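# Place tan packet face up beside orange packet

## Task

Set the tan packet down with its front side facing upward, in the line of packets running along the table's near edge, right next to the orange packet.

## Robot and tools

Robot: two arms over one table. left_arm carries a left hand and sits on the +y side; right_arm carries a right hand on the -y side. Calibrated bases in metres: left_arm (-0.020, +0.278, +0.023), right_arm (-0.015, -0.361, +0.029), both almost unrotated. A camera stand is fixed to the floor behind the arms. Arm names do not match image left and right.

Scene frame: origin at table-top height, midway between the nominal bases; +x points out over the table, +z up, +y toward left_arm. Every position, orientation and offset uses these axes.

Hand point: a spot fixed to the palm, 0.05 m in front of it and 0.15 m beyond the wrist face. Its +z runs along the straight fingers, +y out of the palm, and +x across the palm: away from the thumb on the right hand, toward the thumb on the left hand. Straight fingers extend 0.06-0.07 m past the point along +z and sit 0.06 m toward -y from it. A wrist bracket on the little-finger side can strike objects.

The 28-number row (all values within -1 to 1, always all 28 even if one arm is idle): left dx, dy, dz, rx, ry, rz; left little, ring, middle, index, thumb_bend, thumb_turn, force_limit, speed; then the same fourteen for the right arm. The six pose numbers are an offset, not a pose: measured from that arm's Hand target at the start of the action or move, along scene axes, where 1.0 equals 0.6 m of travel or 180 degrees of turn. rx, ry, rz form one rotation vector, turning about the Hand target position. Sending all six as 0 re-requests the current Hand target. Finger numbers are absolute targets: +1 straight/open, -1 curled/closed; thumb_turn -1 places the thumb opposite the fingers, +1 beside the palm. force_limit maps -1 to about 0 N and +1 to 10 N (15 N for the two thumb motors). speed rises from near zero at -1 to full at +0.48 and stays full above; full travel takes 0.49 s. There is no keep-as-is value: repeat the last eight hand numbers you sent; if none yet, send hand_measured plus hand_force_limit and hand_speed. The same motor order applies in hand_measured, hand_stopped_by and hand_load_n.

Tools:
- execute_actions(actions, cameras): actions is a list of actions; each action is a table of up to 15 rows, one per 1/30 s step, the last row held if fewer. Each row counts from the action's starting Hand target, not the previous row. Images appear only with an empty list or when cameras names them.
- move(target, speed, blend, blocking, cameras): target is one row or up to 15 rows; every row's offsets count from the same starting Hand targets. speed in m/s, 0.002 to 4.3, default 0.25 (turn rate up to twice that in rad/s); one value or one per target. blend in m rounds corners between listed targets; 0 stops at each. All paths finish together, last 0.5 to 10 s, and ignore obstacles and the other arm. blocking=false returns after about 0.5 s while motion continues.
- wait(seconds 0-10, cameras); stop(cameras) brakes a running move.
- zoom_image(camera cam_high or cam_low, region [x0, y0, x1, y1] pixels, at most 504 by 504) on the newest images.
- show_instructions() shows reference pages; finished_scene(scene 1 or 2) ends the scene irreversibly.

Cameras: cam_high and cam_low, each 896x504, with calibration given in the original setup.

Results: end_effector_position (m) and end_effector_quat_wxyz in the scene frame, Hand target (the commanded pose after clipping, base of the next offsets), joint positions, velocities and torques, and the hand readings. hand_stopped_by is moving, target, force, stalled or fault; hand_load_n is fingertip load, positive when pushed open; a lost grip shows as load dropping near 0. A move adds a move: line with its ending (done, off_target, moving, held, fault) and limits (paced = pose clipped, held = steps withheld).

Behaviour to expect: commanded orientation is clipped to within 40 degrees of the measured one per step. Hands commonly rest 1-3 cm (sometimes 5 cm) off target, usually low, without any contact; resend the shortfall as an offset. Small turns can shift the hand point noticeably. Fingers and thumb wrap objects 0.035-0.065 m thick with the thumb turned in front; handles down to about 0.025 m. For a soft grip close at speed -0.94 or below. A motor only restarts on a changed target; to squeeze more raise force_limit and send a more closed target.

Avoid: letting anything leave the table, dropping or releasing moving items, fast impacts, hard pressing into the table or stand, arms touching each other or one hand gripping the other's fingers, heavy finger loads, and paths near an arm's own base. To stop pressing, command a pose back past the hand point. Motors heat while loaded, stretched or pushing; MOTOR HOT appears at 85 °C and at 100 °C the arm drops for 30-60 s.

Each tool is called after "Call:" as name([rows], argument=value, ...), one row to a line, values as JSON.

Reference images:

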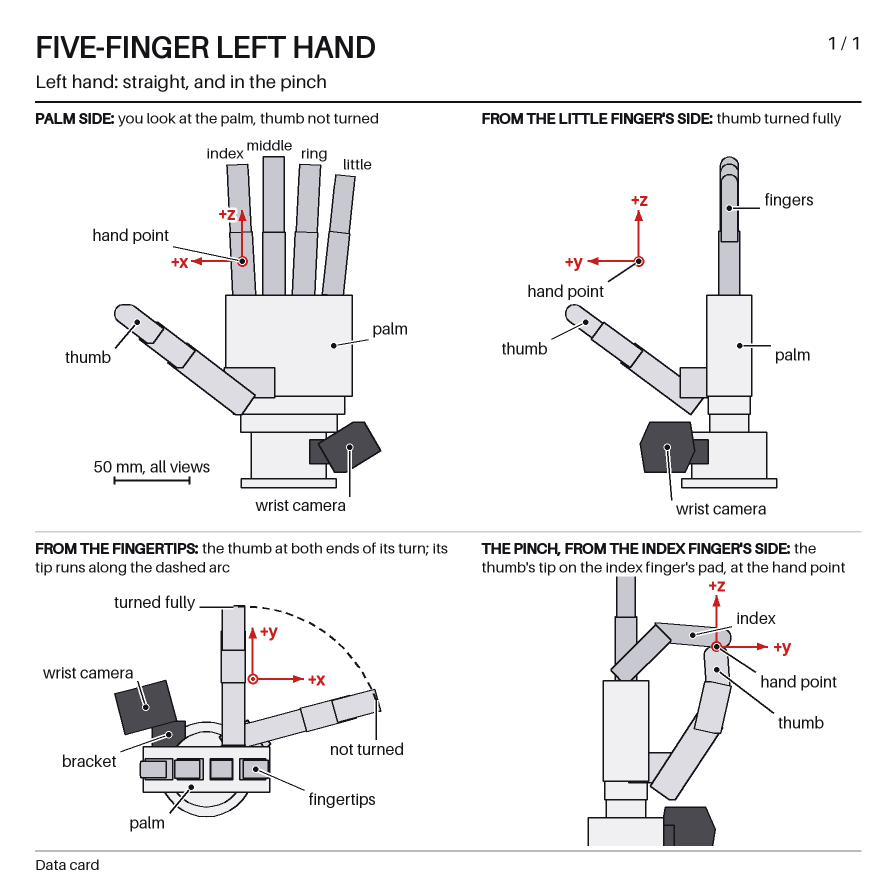

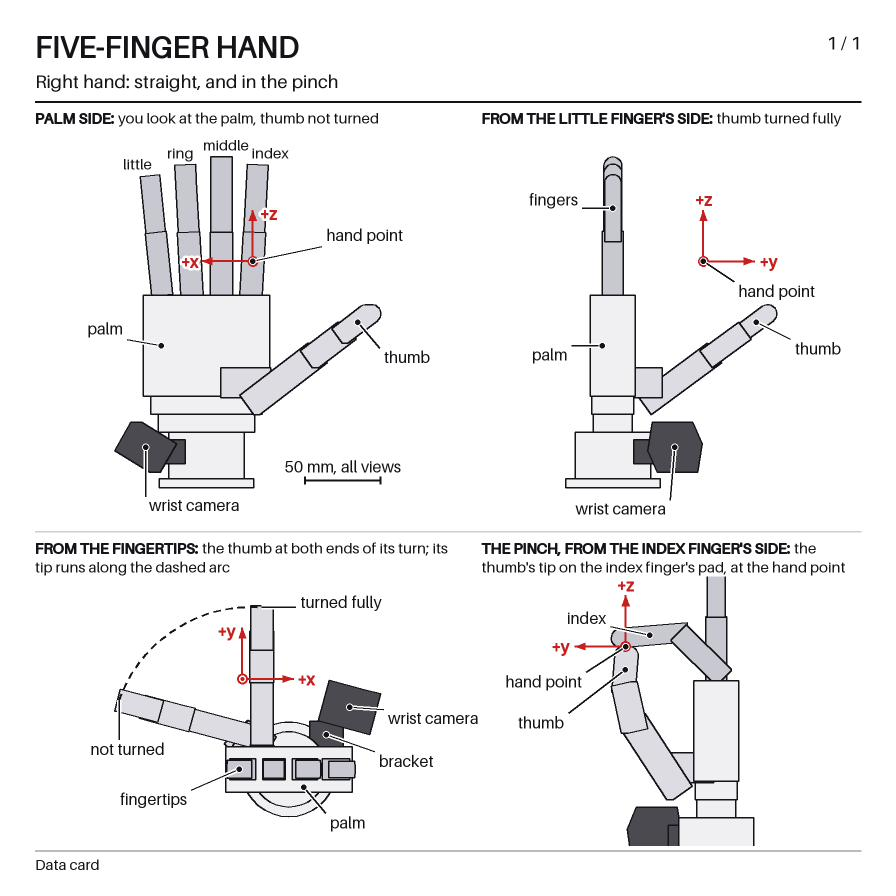

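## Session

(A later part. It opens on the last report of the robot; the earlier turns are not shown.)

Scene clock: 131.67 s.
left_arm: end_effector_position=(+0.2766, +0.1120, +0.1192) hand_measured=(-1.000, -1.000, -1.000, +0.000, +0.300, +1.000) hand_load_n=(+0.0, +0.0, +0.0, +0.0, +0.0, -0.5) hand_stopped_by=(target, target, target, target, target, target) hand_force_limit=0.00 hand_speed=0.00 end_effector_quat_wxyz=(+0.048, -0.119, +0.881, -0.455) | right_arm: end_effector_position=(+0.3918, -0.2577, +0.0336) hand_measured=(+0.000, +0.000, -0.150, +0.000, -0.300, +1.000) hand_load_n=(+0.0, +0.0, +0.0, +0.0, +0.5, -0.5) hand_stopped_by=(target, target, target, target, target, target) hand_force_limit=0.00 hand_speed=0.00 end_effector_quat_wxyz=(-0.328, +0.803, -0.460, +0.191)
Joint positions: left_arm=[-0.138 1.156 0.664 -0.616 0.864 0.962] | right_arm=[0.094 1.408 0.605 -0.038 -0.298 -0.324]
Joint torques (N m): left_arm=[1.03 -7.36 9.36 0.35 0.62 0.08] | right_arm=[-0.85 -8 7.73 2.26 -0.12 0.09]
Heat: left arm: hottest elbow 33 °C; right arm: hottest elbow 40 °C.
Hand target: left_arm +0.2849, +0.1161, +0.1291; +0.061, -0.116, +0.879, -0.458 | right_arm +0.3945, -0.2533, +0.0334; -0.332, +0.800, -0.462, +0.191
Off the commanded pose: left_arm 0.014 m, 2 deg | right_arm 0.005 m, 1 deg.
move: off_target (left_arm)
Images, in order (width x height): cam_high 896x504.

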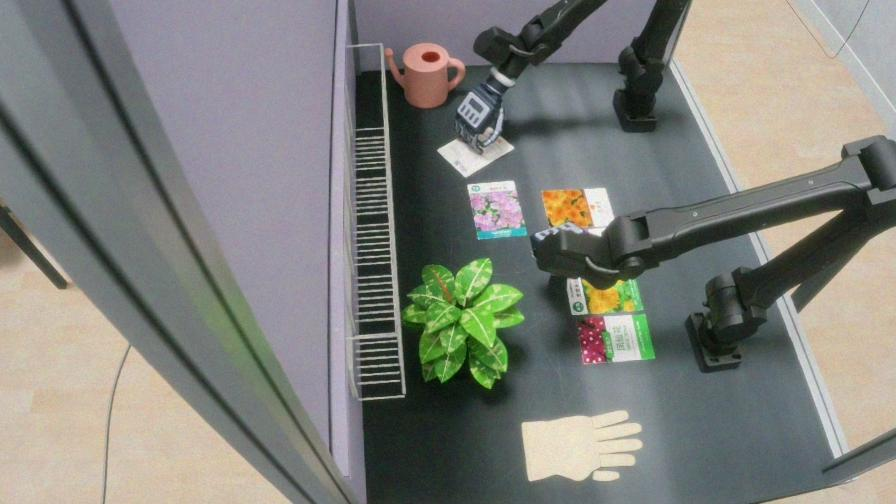

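Call:
move([
  [0.0,0.0,0,0,0,0, -1,-1,-1,0,0.3,1,0,0, 0.0,0.0,-0.022,0,0,0,0,0,-0.15,0,-0.3,1,0,0],
  [0.0,0.0,0,0,0,0, -1,-1,-1,0,0.3,1,0,0, -0.1,0.04,-0.022,0,0,-0.17,0,0,-0.15,0,-0.3,1,0,0],
], speed=0.08, cameras=["cam_high"])

Call:
zoom_image(camera="cam_high", region=[410, 80, 570, 220])

Scene clock: 136.77 s.
left_arm: end_effector_position=(+0.2766, +0.1120, +0.1192) hand_measured=(-1.000, -1.000, -1.000, +0.000, +0.300, +1.000) hand_load_n=(+0.0, -0.5, +0.0, +0.0, +0.0, +0.0) hand_stopped_by=(target, target, target, target, target, target) hand_force_limit=0.00 hand_speed=0.00 end_effector_quat_wxyz=(+0.048, -0.119, +0.881, -0.455) | right_arm: end_effector_position=(+0.3482, -0.2310, +0.0301) hand_measured=(+0.000, +0.000, -0.150, +0.000, -0.300, +1.000) hand_load_n=(+0.0, +0.0, +0.0, -0.5, +0.0, +0.0) hand_stopped_by=(target, target, target, target, target, target) hand_force_limit=0.00 hand_speed=0.00 end_effector_quat_wxyz=(-0.281, +0.642, -0.654, +0.284)
Joint positions: left_arm=[-0.138 1.156 0.664 -0.616 0.864 0.962] | right_arm=[0.373 1.258 0.428 0.043 0.278 0.272]
Joint torques (N m): left_arm=[0.85 -7.36 9.4 0.31 0.61 0.07] | right_arm=[-0.5 -5.95 6.11 0.9 0.05 0.07]
Heat: left arm: hottest elbow 33 °C; right arm: hottest elbow 39 °C.
Hand target: left_arm +0.2849, +0.1161, +0.1291; +0.061, -0.116, +0.879, -0.458 | right_arm +0.3344, -0.2293, +0.0201; -0.269, +0.650, -0.657, +0.272
Off the commanded pose: left_arm 0.014 m, 2 deg | right_arm 0.017 m, 2 deg.
move: off_target (left_arm, right_arm)
Images, in order (width x height): cam_high 896x504.

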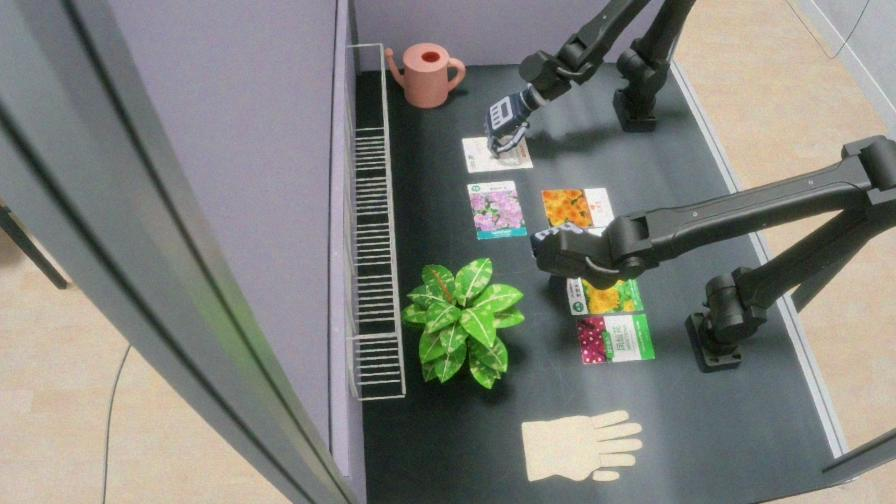

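Scaled by 3.150 from the camera's 896x504 image, which has a finer 1280x720 frame.

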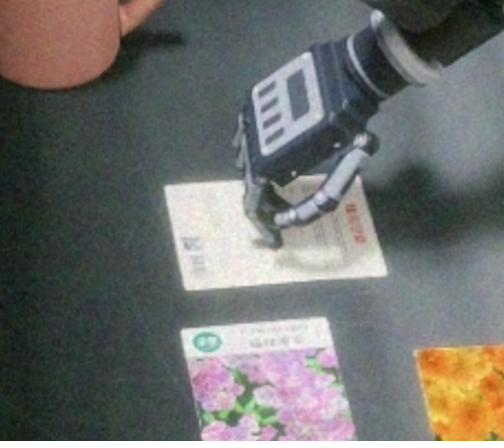

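Call:
zoom_image(camera="cam_high", region=[620, 50, 860, 290])

Call:
zoom_image(camera="cam_high", region=[700, 280, 896, 504])

Call:
zoom_image(camera="cam_low", region=[490, 200, 690, 400])

Scaled by 2.100 from the camera's 896x504 image, which has a finer 1280x720 frame.

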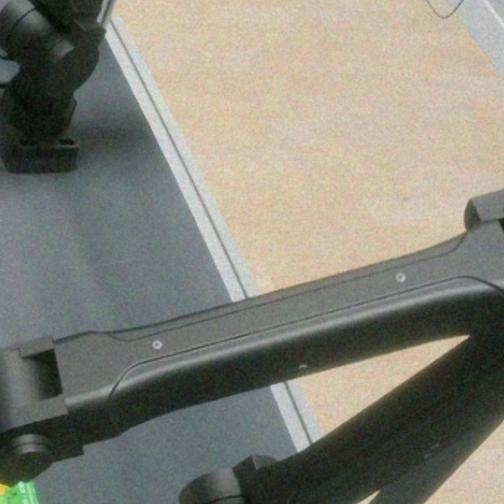

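Scaled by 2.250 from the camera's 896x504 image, which has a finer 1280x720 frame.

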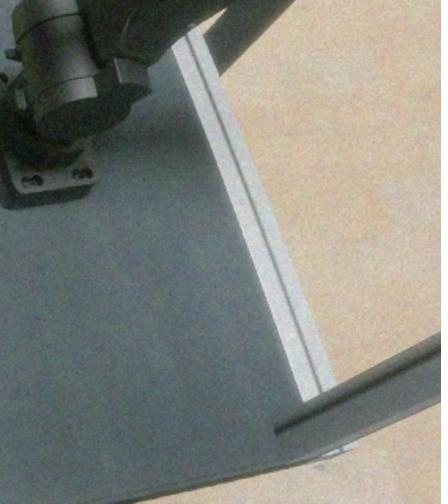

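This scene's latest camera images include none from cam_low. They are from: cam_high. cam_low's image comes with the result of a call that names it in "cameras".

Call:
execute_actions(actions=[], cameras=["all"])

Call:
zoom_image(camera="cam_low", region=[610, 270, 710, 350])

Call:
zoom_image(camera="cam_low", region=[430, 270, 550, 340])

Call:
zoom_image(camera="cam_high", region=[500, 380, 700, 504])

Scene clock: 139.40 s.
left_arm: end_effector_position=(+0.2766, +0.1120, +0.1192) hand_measured=(-1.000, -1.000, -1.000, +0.000, +0.300, +1.000) hand_load_n=(+0.0, +0.0, +0.0, +0.0, +0.0, +0.0) hand_stopped_by=(target, target, target, target, target, target) hand_force_limit=0.00 hand_speed=0.00 end_effector_quat_wxyz=(+0.048, -0.119, +0.881, -0.455) | right_arm: end_effector_position=(+0.3482, -0.2310, +0.0301) hand_measured=(+0.000, +0.000, -0.150, +0.000, -0.300, +1.000) hand_load_n=(+0.0, +0.0, +0.0, -0.5, +0.0, -0.5) hand_stopped_by=(target, target, target, target, target, target) hand_force_limit=0.00 hand_speed=0.00 end_effector_quat_wxyz=(-0.281, +0.642, -0.654, +0.284)
Joint positions: left_arm=[-0.138 1.156 0.664 -0.616 0.864 0.962] | right_arm=[0.373 1.258 0.428 0.043 0.278 0.272]
Joint velocities: within noise
Joint torques (N m): left_arm=[0.56 -7.41 9.31 0.34 0.59 0.04] | right_arm=[-0.38 -5.95 6.11 0.91 0.04 0.05]
Heat: left arm: hottest elbow 33 °C; right arm: hottest elbow 39 °C.
Hand target: left_arm +0.2849, +0.1161, +0.1291; +0.061, -0.116, +0.879, -0.458 | right_arm +0.3344, -0.2293, +0.0201; -0.269, +0.650, -0.657, +0.272
Off the commanded pose: left_arm 0.014 m, 2 deg | right_arm 0.017 m, 2 deg.

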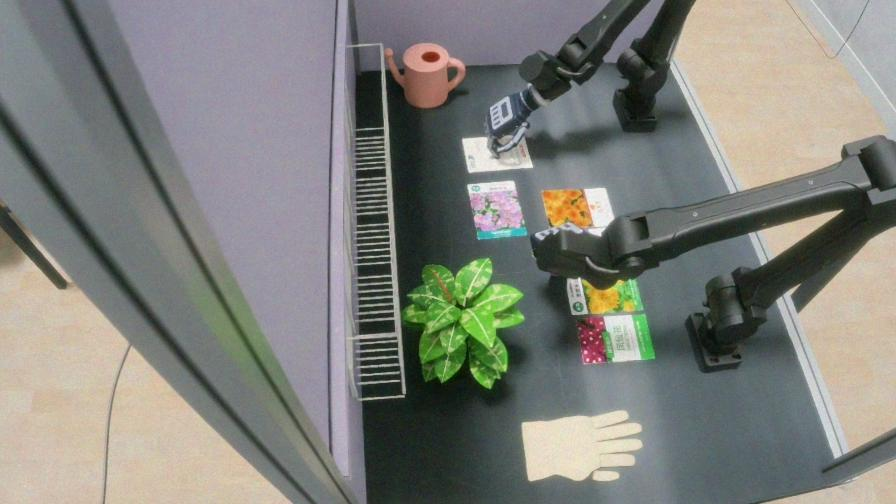

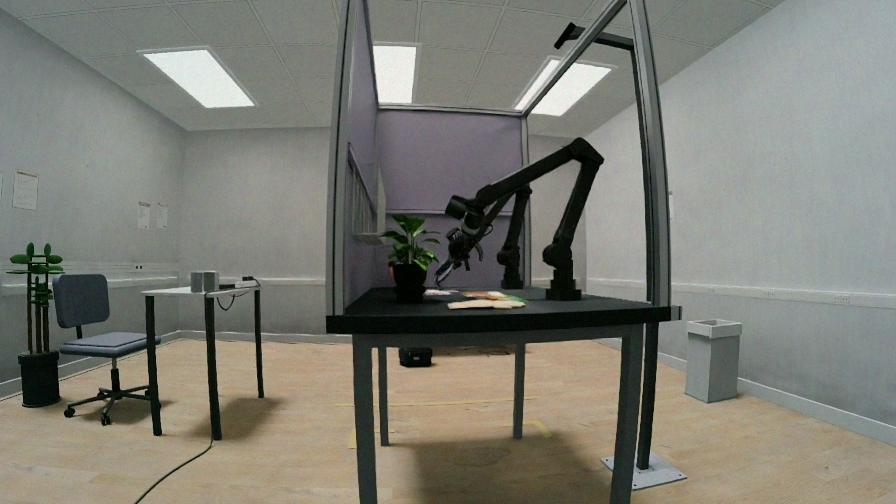

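Scaled by 5.040 from the camera's 896x504 image, which has a finer 1280x720 frame.

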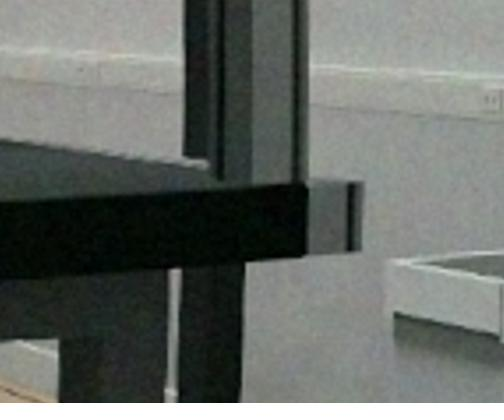

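Scaled by 4.200 from the camera's 896x504 image, which has a finer 1280x720 frame.

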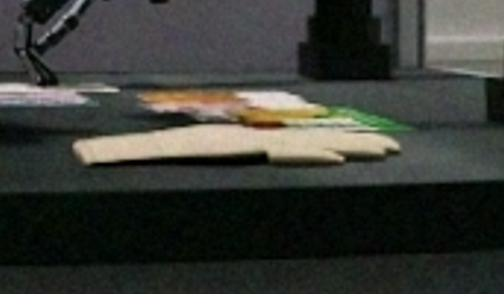

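Scaled by 2.520 from the camera's 896x504 image, which has a finer 1280x720 frame.

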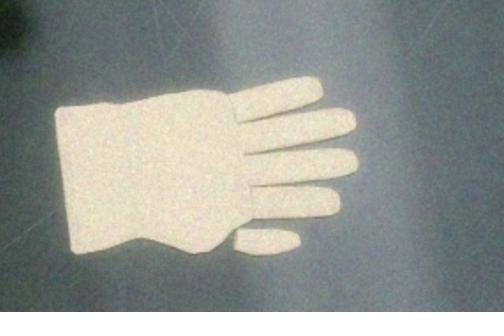

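Call:
move([
  [0.0,0.0,0,0,0,0, -1,-1,-1,0,0.3,1,0,0, -0.16,0.07,0,0,0,0,0,0,-0.15,0,-0.3,1,0,0],
], speed=0.08, cameras=["cam_high"])

Call:
zoom_image(camera="cam_high", region=[450, 90, 640, 230])

Scene clock: 143.23 s.
left_arm: end_effector_position=(+0.2766, +0.1120, +0.1192) hand_measured=(-1.000, -1.000, -1.000, +0.000, +0.300, +1.000) hand_load_n=(+0.0, +0.0, +0.0, +0.0, +0.0, +0.0) hand_stopped_by=(target, target, target, target, target, target) hand_force_limit=0.00 hand_speed=0.00 end_effector_quat_wxyz=(+0.048, -0.119, +0.881, -0.455) | right_arm: end_effector_position=(+0.2496, -0.1849, +0.0286) hand_measured=(+0.000, +0.000, -0.150, +0.000, -0.300, +1.000) hand_load_n=(+0.0, +0.0, +0.0, +0.0, +0.0, -0.5) hand_stopped_by=(target, target, target, target, target, target) hand_force_limit=0.00 hand_speed=0.00 end_effector_quat_wxyz=(-0.281, +0.642, -0.657, +0.279)
Joint positions: left_arm=[-0.138 1.156 0.664 -0.616 0.864 0.962] | right_arm=[0.731 1.048 0.307 -0.164 0.51 0.571]
Joint torques (N m): left_arm=[0.73 -7.47 9.26 0.34 0.6 0.05] | right_arm=[-0.5 -3.08 6.71 0.76 0.11 0.03]
Heat: left arm: hottest elbow 33 °C; right arm: hottest elbow 38 °C.
Hand target: left_arm +0.2849, +0.1161, +0.1291; +0.061, -0.116, +0.879, -0.458 | right_arm +0.2384, -0.1873, +0.0201; -0.270, +0.650, -0.657, +0.272
Off the commanded pose: left_arm 0.014 m, 2 deg | right_arm 0.014 m, 2 deg.
move: off_target (left_arm, right_arm)
Images, in order (width x height): cam_high 896x504.

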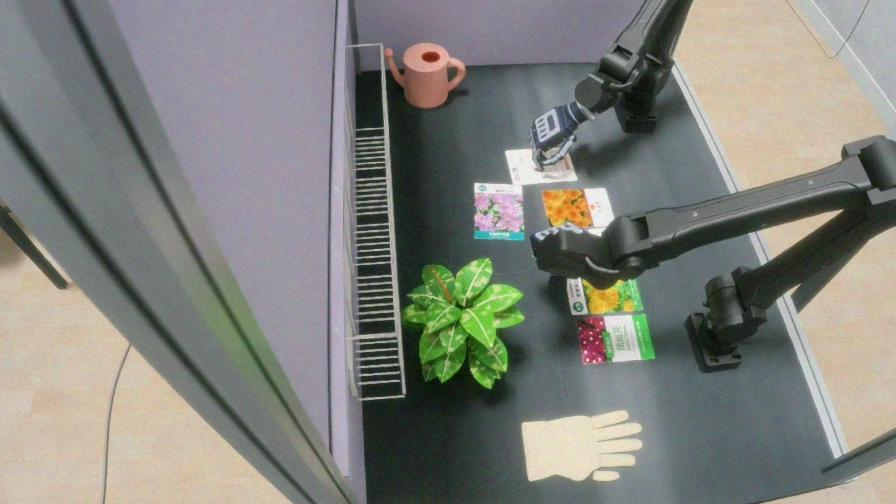

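Scaled by 2.653 from the camera's 896x504 image, which has a finer 1280x720 frame.

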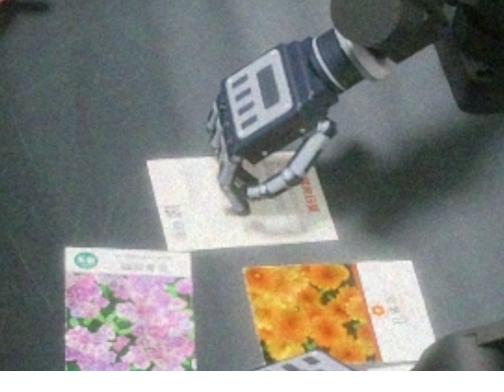

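Call:
move([
  [0.0,0.0,0,0,0,0, -1,-1,-1,0,0.3,1,0,0, 0.0,0.0,0.2,0,0,0,0,0,-0.15,0,-0.3,1,0,0],
  [0.0,0.0,0,0,0,0, 0,0,-0.15,0,-0.3,1,0,0, 0.15,-0.35,0.35,0,0,-0.1,0,0,-0.15,0,-0.3,1,0,0],
  [-0.133,-0.585,-0.03,0.0245,0.0145,0.1664, 0,0,-0.15,0,-0.3,1,0,0, 0.15,-0.35,0.35,0,0,-0.1,0,0,-0.15,0,-0.3,1,0,0],
], speed=0.2, cameras=["cam_high"])

Call:
zoom_image(camera="cam_high", region=[480, 80, 660, 220])

Scene clock: 151.57 s.
left_arm: end_effector_position=(+0.2018, -0.2146, +0.1005) hand_measured=(+0.000, +0.000, -0.150, +0.000, -0.300, +1.000) hand_load_n=(+0.0, +0.0, +0.0, +0.0, +0.0, +0.0) hand_stopped_by=(target, target, target, target, target, target) hand_force_limit=0.00 hand_speed=0.00 end_effector_quat_wxyz=(+0.164, -0.345, +0.842, -0.382) | right_arm: end_effector_position=(+0.3131, -0.3916, +0.2016) hand_measured=(+0.000, +0.000, -0.150, +0.000, -0.300, +1.000) hand_load_n=(+0.0, +0.0, +0.0, +0.0, +0.0, +0.0) hand_stopped_by=(target, target, target, target, target, target) hand_force_limit=0.00 hand_speed=0.00 end_effector_quat_wxyz=(+0.211, -0.542, +0.758, -0.295)
Joint positions: left_arm=[-1.186 1.487 0.899 -0.167 -0.297 -0.252] | right_arm=[-0.128 0.806 0.703 -0.737 0.132 0.146]
Joint torques (N m): left_arm=[-1.26 -9.41 11.77 0.94 -0.33 -0.14] | right_arm=[-2.32 -2.02 15.61 1.42 0.02 -0.21]
Heat: left arm: hottest elbow 33 °C; right arm: hottest elbow 40 °C.
Hand target: left_arm +0.2053, -0.2348, +0.1111; +0.161, -0.347, +0.837, -0.390 | right_arm +0.3284, -0.3972, +0.2301; +0.224, -0.539, +0.750, -0.311
Off the commanded pose: left_arm 0.023 m, 1 deg | right_arm 0.033 m, 3 deg.
move: off_target (left_arm, right_arm); target 2's new numbers were sent with left_arm's hand 0.014 m and 2 deg from that target
Images, in order (width x height): cam_high 896x504.

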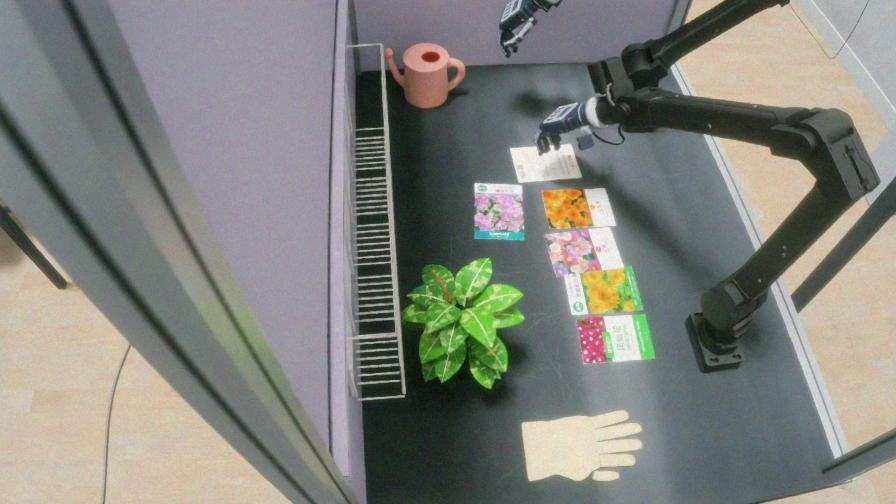

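Scaled by 2.800 from the camera's 896x504 image, which has a finer 1280x720 frame.

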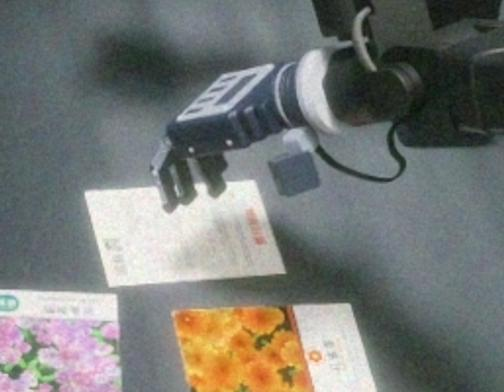

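Call:
move([
  [0.0,-0.03,-0.08,0,0,0, 0,0,-0.15,0,-0.3,1,0,0, 0.0,0.0,0,0,0,0,0,0,-0.15,0,-0.3,1,0,0],
], speed=0.1, cameras=["cam_high"])

Call:
zoom_image(camera="cam_high", region=[480, 80, 660, 220])

Scene clock: 153.10 s.
left_arm: end_effector_position=(+0.2033, -0.2270, +0.0521) hand_measured=(+0.000, +0.000, -0.150, +0.000, -0.300, +1.000) hand_load_n=(+0.0, +0.0, +0.0, +0.0, +0.0, +0.0) hand_stopped_by=(target, target, target, target, target, target) hand_force_limit=0.00 hand_speed=0.00 end_effector_quat_wxyz=(+0.165, -0.348, +0.846, -0.369) | right_arm: end_effector_position=(+0.3131, -0.3916, +0.2016) hand_measured=(+0.000, +0.000, -0.150, +0.000, -0.300, +1.000) hand_load_n=(+0.0, +0.0, +0.0, +0.0, +0.0, +0.0) hand_stopped_by=(target, target, target, target, target, target) hand_force_limit=0.00 hand_speed=0.00 end_effector_quat_wxyz=(+0.211, -0.542, +0.758, -0.295)
Joint positions: left_arm=[-1.196 1.608 0.899 -0.075 -0.308 -0.264] | right_arm=[-0.128 0.806 0.703 -0.737 0.132 0.146]
Joint torques (N m): left_arm=[-2.08 -11.52 10.62 1.91 -0.35 -0.18] | right_arm=[-2.26 -1.96 15.61 1.42 0.02 -0.21]
Heat: left arm: hottest elbow 33 °C; right arm: hottest elbow 41 °C.
Hand target: left_arm +0.2052, -0.2529, +0.0631; +0.162, -0.347, +0.837, -0.390 | right_arm +0.3284, -0.3972, +0.2301; +0.224, -0.539, +0.750, -0.311
Off the commanded pose: left_arm 0.028 m, 3 deg | right_arm 0.033 m, 3 deg.
move: off_target (left_arm, right_arm)
Images, in order (width x height): cam_high 896x504.

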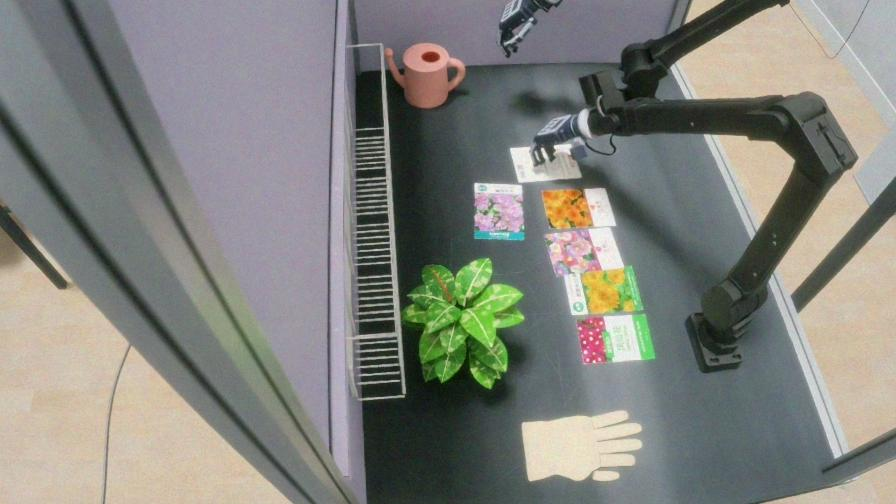

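Scaled by 2.800 from the camera's 896x504 image, which has a finer 1280x720 frame.

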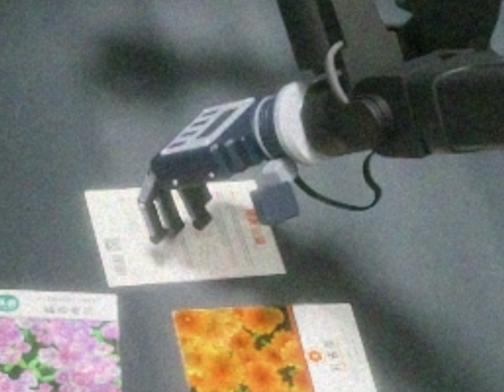

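Call:
move([
  [-0.015,-0.025,-0.04,0,0,0, 0,0,-0.15,0,-0.3,1,0,0, 0.0,0.0,0,0,0,0,0,0,-0.15,0,-0.3,1,0,0],
], speed=0.1, cameras=["cam_high"])

Call:
zoom_image(camera="cam_high", region=[480, 80, 660, 220])

Scene clock: 154.23 s.
left_arm: end_effector_position=(+0.1956, -0.2427, +0.0334) hand_measured=(+0.000, +0.000, -0.150, +0.000, -0.300, +1.000) hand_load_n=(+0.0, +0.0, +0.0, -0.5, +0.0, +0.0) hand_stopped_by=(target, target, target, target, target, target) hand_force_limit=0.00 hand_speed=0.00 end_effector_quat_wxyz=(+0.166, -0.348, +0.844, -0.374) | right_arm: end_effector_position=(+0.3131, -0.3916, +0.2016) hand_measured=(+0.000, +0.000, -0.150, +0.000, -0.300, +1.000) hand_load_n=(+0.0, +0.0, +0.0, +0.0, +0.0, -0.5) hand_stopped_by=(target, target, target, target, target, target) hand_force_limit=0.00 hand_speed=0.00 end_effector_quat_wxyz=(+0.211, -0.542, +0.758, -0.295)
Joint positions: left_arm=[-1.225 1.669 0.91 -0.022 -0.331 -0.285] | right_arm=[-0.128 0.806 0.703 -0.737 0.132 0.146]
Joint torques (N m): left_arm=[-1.67 -11.4 10.36 1.89 -0.32 -0.15] | right_arm=[-2.32 -2.02 15.61 1.42 0.02 -0.21]
Heat: left arm: hottest elbow 33 °C; right arm: hottest elbow 41 °C.
Hand target: left_arm +0.1962, -0.2678, +0.0391; +0.162, -0.348, +0.837, -0.390 | right_arm +0.3284, -0.3972, +0.2301; +0.224, -0.539, +0.750, -0.311
Off the commanded pose: left_arm 0.026 m, 2 deg | right_arm 0.033 m, 3 deg.
move: off_target (left_arm, right_arm)
Images, in order (width x height): cam_high 896x504.

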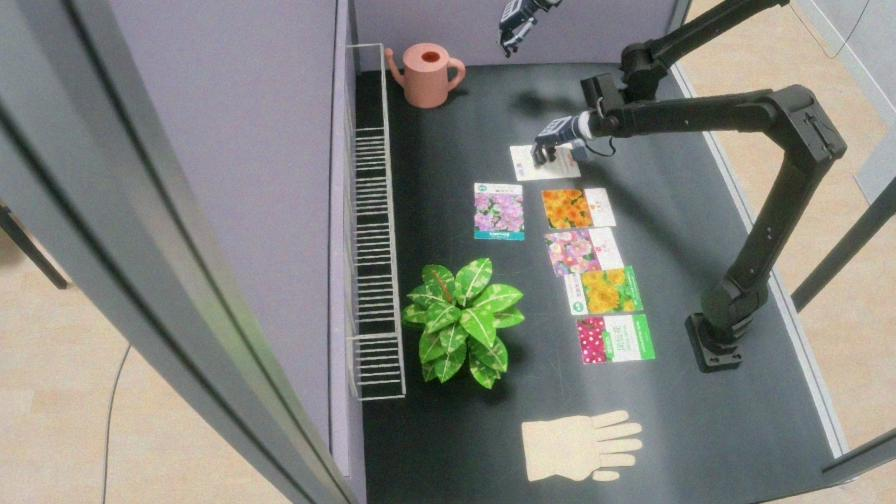

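Scaled by 2.800 from the camera's 896x504 image, which has a finer 1280x720 frame.

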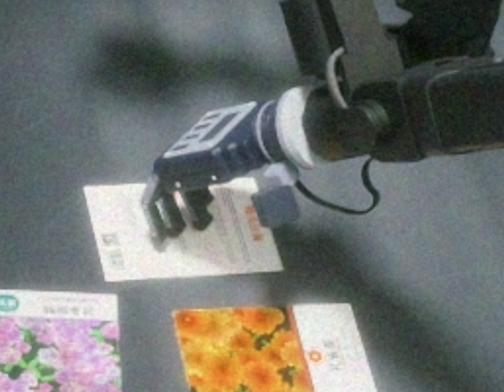

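Call:
move([
  [0.0,0.0,-0.025,0,0,0, 0,0,-0.15,0,-0.3,1,0,0, 0.1,0.0,0.05,0,0,0,0,0,-0.15,0,-0.3,1,0,0],
  [-0.16,0.01,-0.025,0,0,-0.05, 0,0,-0.15,0,-0.3,1,0,0, 0.14,0.0,0.05,0,0,0,0,0,-0.15,0,-0.3,1,0,0],
], speed=0.08, cameras=["cam_high"])

Call:
zoom_image(camera="cam_high", region=[500, 80, 720, 250])

Scene clock: 157.63 s.
left_arm: end_effector_position=(+0.1129, -0.2677, +0.0317) hand_measured=(+0.000, +0.000, -0.150, +0.000, -0.300, +1.000) hand_load_n=(+0.0, +0.0, +0.0, -0.5, +0.0, +0.0) hand_stopped_by=(target, target, target, target, target, target) hand_force_limit=0.00 hand_speed=0.00 end_effector_quat_wxyz=(+0.136, -0.285, +0.858, -0.406) | right_arm: end_effector_position=(+0.3887, -0.3985, +0.2299) hand_measured=(+0.000, +0.000, -0.150, +0.000, -0.300, +1.000) hand_load_n=(+0.0, +0.0, +0.0, +0.0, +0.0, +0.0) hand_stopped_by=(target, target, target, target, target, target) hand_force_limit=0.00 hand_speed=0.00 end_effector_quat_wxyz=(+0.199, -0.549, +0.758, -0.291)
Joint positions: left_arm=[-1.381 1.663 0.867 0.06 -0.337 -0.288] | right_arm=[-0.111 1.047 0.918 -0.734 0.151 0.146]
Joint torques (N m): left_arm=[-1.79 -13.16 5.38 1.57 -0.16 -0.16] | right_arm=[-0.79 -5.36 15.47 2.25 0.22 0.03]
Heat: left arm: hottest elbow 33 °C; right arm: hottest elbow 42 °C.
Hand target: left_arm +0.1003, -0.2619, +0.0242; +0.130, -0.281, +0.862, -0.401 | right_arm +0.4124, -0.3972, +0.2601; +0.224, -0.539, +0.750, -0.311
Off the commanded pose: left_arm 0.016 m, 1 deg | right_arm 0.038 m, 4 deg.
move: off_target (left_arm, right_arm)
Images, in order (width x height): cam_high 896x504.

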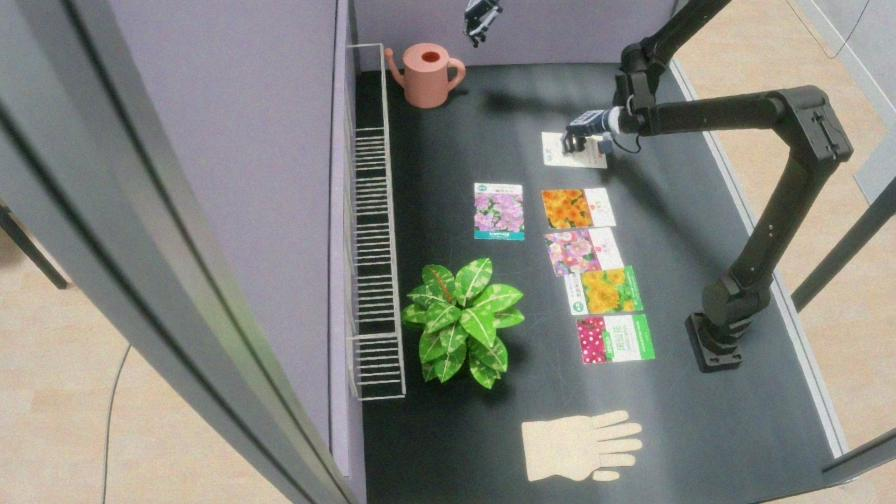

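Scaled by 2.291 from the camera's 896x504 image, which has a finer 1280x720 frame.

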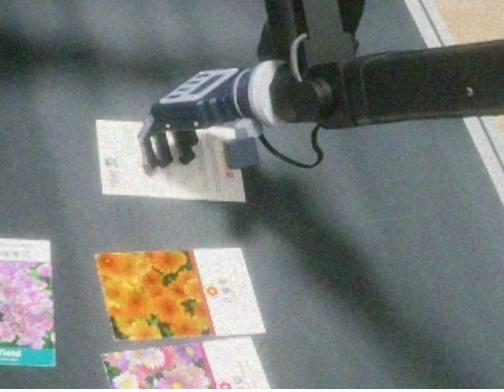

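Call:
move([
  [0.01,0.09,-0.005,0,0,0, 0,0,-0.15,0,-0.3,1,0,0, 0.0,0.0,0.0,0,0,0,0,0,-0.15,0,-0.3,1,0,0],
  [-0.16,0.1,-0.005,0,0,-0.04, 0,0,-0.15,0,-0.3,1,0,0, 0.0,0.0,0.0,0,0,0,0,0,-0.15,0,-0.3,1,0,0],
], speed=0.08, cameras=["cam_high"])

Call:
zoom_image(camera="cam_high", region=[520, 80, 740, 250])

Scene clock: 160.90 s.
left_arm: end_effector_position=(+0.0144, -0.2134, +0.0299) hand_measured=(+0.000, +0.000, -0.150, +0.000, -0.300, +1.000) hand_load_n=(+0.0, +0.5, +0.0, -0.5, +0.0, +0.0) hand_stopped_by=(target, target, target, target, target, target) hand_force_limit=0.00 hand_speed=0.00 end_effector_quat_wxyz=(+0.109, -0.230, +0.870, -0.421) | right_arm: end_effector_position=(+0.3887, -0.3985, +0.2299) hand_measured=(+0.000, +0.000, -0.150, +0.000, -0.300, +1.000) hand_load_n=(+0.0, +0.0, +0.0, +0.0, +0.0, +0.0) hand_stopped_by=(target, target, target, target, target, target) hand_force_limit=0.00 hand_speed=0.00 end_effector_quat_wxyz=(+0.199, -0.549, +0.758, -0.291)
Joint positions: left_arm=[-1.569 1.518 0.665 0.119 -0.382 -0.331] | right_arm=[-0.111 1.047 0.918 -0.734 0.151 0.146]
Joint torques (N m): left_arm=[-1.79 -11.05 5.11 0.72 -0.23 -0.24] | right_arm=[-0.79 -5.36 15.53 2.25 0.22 0.03]
Heat: left arm: hottest elbow 33 °C; right arm: hottest elbow 42 °C.
Hand target: left_arm +0.0043, -0.2019, +0.0212; +0.105, -0.226, +0.878, -0.409 | right_arm +0.4124, -0.3972, +0.2600; +0.224, -0.539, +0.750, -0.311
Off the commanded pose: left_arm 0.018 m, 2 deg | right_arm 0.038 m, 4 deg.
move: off_target (left_arm, right_arm)
Images, in order (width x height): cam_high 896x504.

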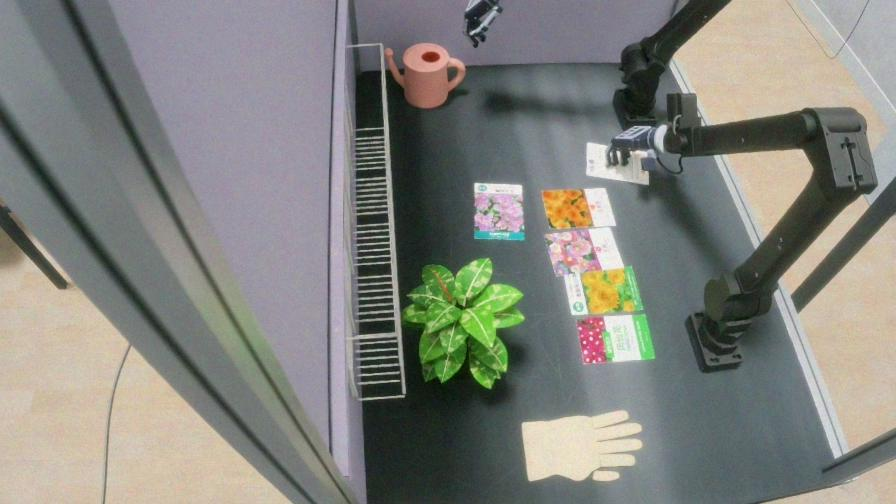

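Scaled by 2.291 from the camera's 896x504 image, which has a finer 1280x720 frame.

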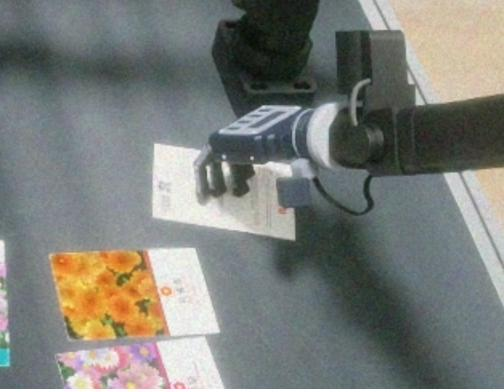

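Call:
move([
  [-0.2,0.09,-0.005,0,0,-0.1, 0,0,-0.15,0,-0.3,1,0,0, 0.0,0.0,0.0,0,0,0,0,0,-0.15,0,-0.3,1,0,0],
], speed=0.08, cameras=["cam_high"])

Call:
zoom_image(camera="cam_high", region=[580, 80, 800, 250])

Scene clock: 163.57 s.
left_arm: end_effector_position=(-0.1071, -0.1613, +0.0284) hand_measured=(+0.000, +0.000, -0.150, +0.000, -0.300, +1.000) hand_load_n=(+0.0, -0.5, +0.0, +0.0, +0.0, +0.0) hand_stopped_by=(target, target, target, target, target, target) hand_force_limit=0.00 hand_speed=0.00 end_effector_quat_wxyz=(+0.044, -0.101, +0.896, -0.430) | right_arm: end_effector_position=(+0.3887, -0.3985, +0.2299) hand_measured=(+0.000, +0.000, -0.150, +0.000, -0.300, +1.000) hand_load_n=(+0.0, +0.0, +0.0, +0.0, -0.5, +0.0) hand_stopped_by=(target, target, target, target, target, target) hand_force_limit=0.00 hand_speed=0.00 end_effector_quat_wxyz=(+0.199, -0.549, +0.758, -0.291)
Joint positions: left_arm=[-1.83 1.413 0.544 0.138 -0.355 -0.312] | right_arm=[-0.111 1.047 0.918 -0.734 0.151 0.146]
Joint torques (N m): left_arm=[-2.14 -8.53 4.74 1.4 0.15 0] | right_arm=[-0.79 -5.36 15.53 2.25 0.22 0.03]
Heat: left arm: hottest elbow 33 °C; right arm: hottest elbow 43 °C.
Hand target: left_arm -0.1157, -0.1477, +0.0180; +0.040, -0.086, +0.903, -0.420 | right_arm +0.4124, -0.3972, +0.2600; +0.224, -0.539, +0.750, -0.311
Off the commanded pose: left_arm 0.019 m, 2 deg | right_arm 0.038 m, 4 deg.
move: off_target (left_arm, right_arm)
Images, in order (width x height): cam_high 896x504.

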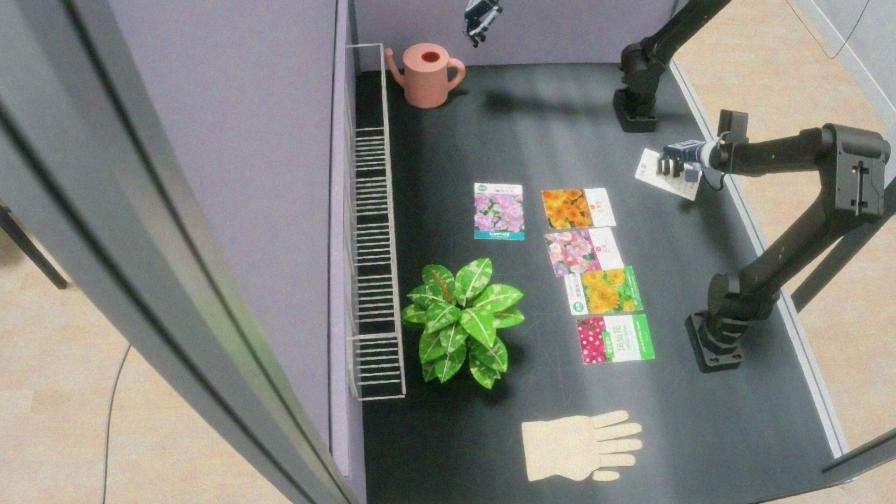

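Scaled by 2.291 from the camera's 896x504 image, which has a finer 1280x720 frame.

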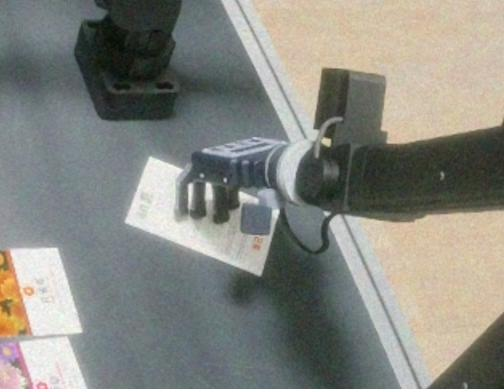

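Call:
move([
  [-0.1,0.07,-0.005,0,0,-0.15, 0,0,-0.15,0,-0.3,1,0,0, 0.0,0.0,0.0,0,0,0,0,0,-0.15,0,-0.3,1,0,0],
], speed=0.08, cameras=["cam_high"])

Call:
zoom_image(camera="cam_high", region=[620, 80, 820, 250])

Scene clock: 168.40 s.
left_arm: end_effector_position=(-0.1688, -0.1233, +0.0276) hand_measured=(+0.000, +0.000, -0.150, +0.000, -0.300, +1.000) hand_load_n=(+0.0, -1.0, -0.5, -0.5, +0.0, +0.0) hand_stopped_by=(target, target, target, target, target, target) hand_force_limit=0.00 hand_speed=0.00 end_effector_quat_wxyz=(-0.053, +0.111, +0.893, -0.433) | right_arm: end_effector_position=(+0.3887, -0.3985, +0.2299) hand_measured=(+0.000, +0.000, -0.150, +0.000, -0.300, +1.000) hand_load_n=(+0.0, +0.0, +0.0, +0.0, +0.0, +0.0) hand_stopped_by=(target, target, target, target, target, target) hand_force_limit=0.00 hand_speed=0.00 end_effector_quat_wxyz=(+0.199, -0.549, +0.758, -0.291)
Joint positions: left_arm=[-1.881 1.367 0.479 0.219 -0.039 -0.03] | right_arm=[-0.111 1.047 0.918 -0.734 0.151 0.146]
Joint torques (N m): left_arm=[-2.2 -7.65 4.55 1.42 0.29 -0.04] | right_arm=[-0.79 -5.36 15.53 2.25 0.22 0.03]
Heat: left arm: hottest elbow 33 °C; right arm: hottest elbow 43 °C.
Hand target: left_arm -0.1757, -0.1059, +0.0152; -0.059, +0.127, +0.898, -0.418 | right_arm +0.4124, -0.3972, +0.2600; +0.224, -0.539, +0.750, -0.311
Off the commanded pose: left_arm 0.023 m, 3 deg | right_arm 0.038 m, 4 deg.
move: off_target (left_arm, right_arm)
Images, in order (width x height): cam_high 896x504.

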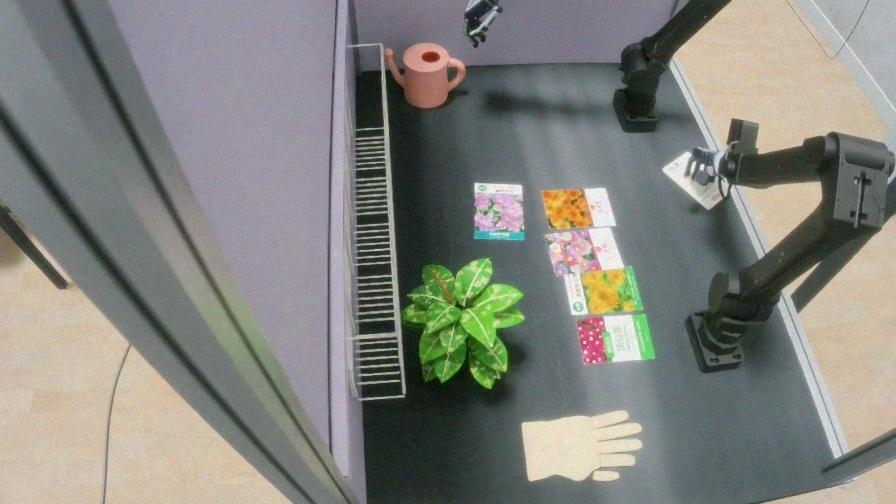

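Scaled by 2.520 from the camera's 896x504 image, which has a finer 1280x720 frame.

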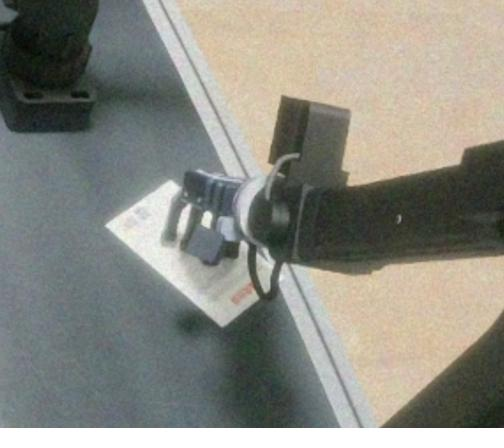

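Call:
zoom_image(camera="cam_high", region=[690, 150, 760, 220])

Scaled by 7.200 from the camera's 896x504 image, which has a finer 1280x720 frame.

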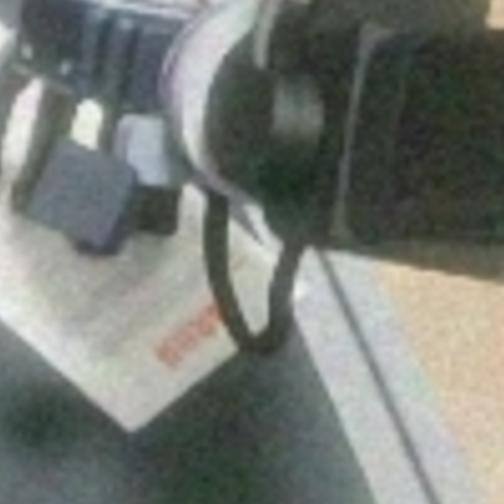

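Call:
move([
  [-0.06,0.03,-0.005,0,0,-0.08, 0,0,-0.15,0,-0.3,1,0,0, 0.0,0.0,0.0,0,0,0,0,0,-0.15,0,-0.3,1,0,0],
], speed=0.06, cameras=["cam_high"])

Call:
zoom_image(camera="cam_high", region=[640, 120, 780, 240])

Scene clock: 171.33 s.
left_arm: end_effector_position=(-0.2083, -0.1012, +0.0284) hand_measured=(+0.000, +0.000, -0.150, +0.000, -0.300, +1.000) hand_load_n=(+0.0, -0.5, +0.0, +0.0, +0.0, +0.0) hand_stopped_by=(target, target, target, target, target, target) hand_force_limit=0.00 hand_speed=0.00 end_effector_quat_wxyz=(-0.109, +0.225, +0.870, -0.425) | right_arm: end_effector_position=(+0.3887, -0.3985, +0.2299) hand_measured=(+0.000, +0.000, -0.150, +0.000, -0.300, +1.000) hand_load_n=(+0.0, +0.0, +0.5, +0.0, +0.0, -0.5) hand_stopped_by=(target, target, target, target, target, target) hand_force_limit=0.00 hand_speed=0.00 end_effector_quat_wxyz=(+0.199, -0.549, +0.758, -0.291)
Joint positions: left_arm=[-1.93 1.367 0.479 0.22 0.125 0.1] | right_arm=[-0.111 1.047 0.918 -0.734 0.151 0.146]
Joint torques (N m): left_arm=[-1.9 -5.95 5.18 1.5 0.18 0.04] | right_arm=[-0.79 -5.36 15.51 2.26 0.22 0.03]
Heat: left arm: hottest elbow 33 °C; right arm: hottest elbow 44 °C.
Hand target: left_arm -0.2118, -0.0879, +0.0122; -0.111, +0.239, +0.875, -0.407 | right_arm +0.4124, -0.3972, +0.2600; +0.224, -0.539, +0.750, -0.311
Off the commanded pose: left_arm 0.021 m, 3 deg | right_arm 0.038 m, 4 deg.
move: off_target (left_arm, right_arm)
Images, in order (width x height): cam_high 896x504.

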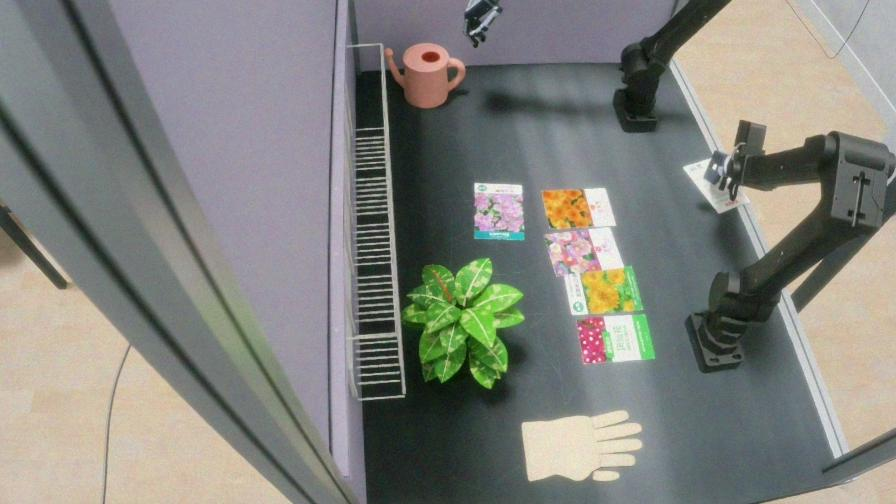

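Scaled by 3.600 from the camera's 896x504 image, which has a finer 1280x720 frame.

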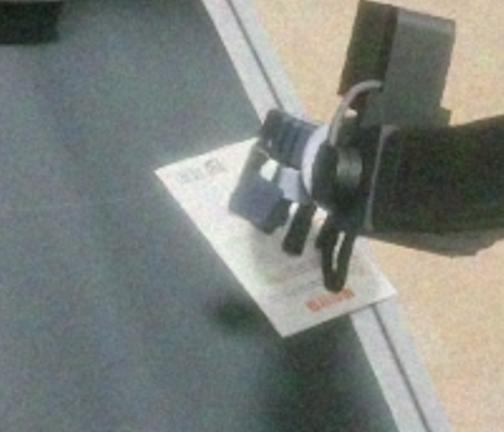

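Call:
move([
  [-0.055,0.01,-0.005,0,0,-0.07, 0,0,-0.15,0,-0.3,1,0,0, 0.0,0.0,0.0,0,0,0,0,0,-0.15,0,-0.3,1,0,0],
], speed=0.06, cameras=["cam_high"])

Call:
zoom_image(camera="cam_high", region=[640, 120, 780, 240])

Scene clock: 174.03 s.
left_arm: end_effector_position=(-0.2362, -0.0899, +0.0259) hand_measured=(+0.000, +0.000, -0.150, +0.000, -0.300, +1.000) hand_load_n=(+0.0, -2.0, -2.0, +0.0, +0.0, +0.0) hand_stopped_by=(target, target, target, target, target, target) hand_force_limit=0.00 hand_speed=0.00 end_effector_quat_wxyz=(-0.149, +0.321, +0.837, -0.417) | right_arm: end_effector_position=(+0.3887, -0.3985, +0.2299) hand_measured=(+0.000, +0.000, -0.150, +0.000, -0.300, +1.000) hand_load_n=(+0.0, +0.0, +0.0, +0.0, +0.0, +0.0) hand_stopped_by=(target, target, target, target, target, target) hand_force_limit=0.00 hand_speed=0.00 end_effector_quat_wxyz=(+0.199, -0.549, +0.758, -0.291)
Joint positions: left_arm=[-1.96 1.402 0.502 0.22 0.263 0.23] | right_arm=[-0.111 1.047 0.918 -0.734 0.151 0.146]
Joint torques (N m): left_arm=[-2.37 -4.78 7.35 0.69 0.29 -0.02] | right_arm=[-0.79 -5.36 15.51 2.26 0.22 0.03]
Heat: left arm: hottest elbow 33 °C; right arm: hottest elbow 44 °C.
Hand target: left_arm -0.2447, -0.0818, +0.0092; -0.155, +0.333, +0.843, -0.392 | right_arm +0.4124, -0.3972, +0.2600; +0.224, -0.539, +0.750, -0.311
Off the commanded pose: left_arm 0.020 m, 3 deg | right_arm 0.038 m, 4 deg.
move: off_target (left_arm, right_arm)
Images, in order (width x height): cam_high 896x504.

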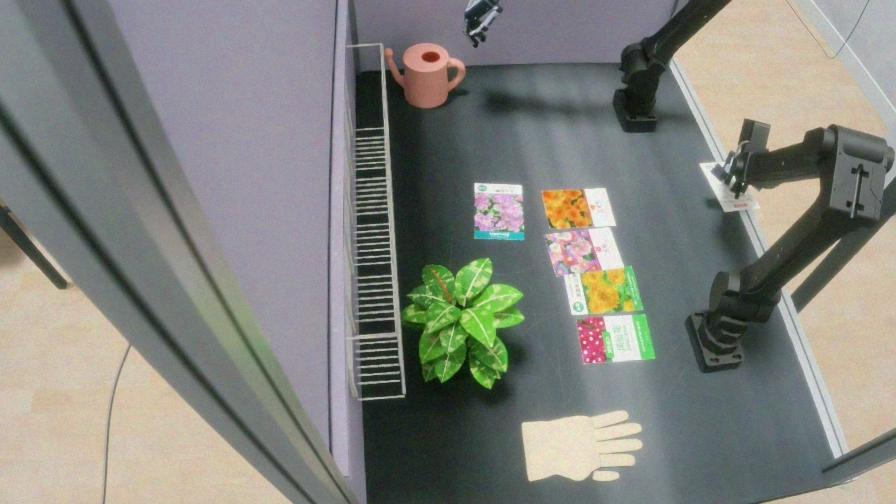

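Scaled by 3.600 from the camera's 896x504 image, which has a finer 1280x720 frame.

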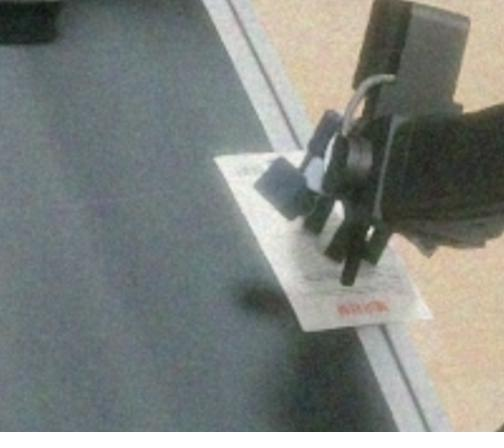

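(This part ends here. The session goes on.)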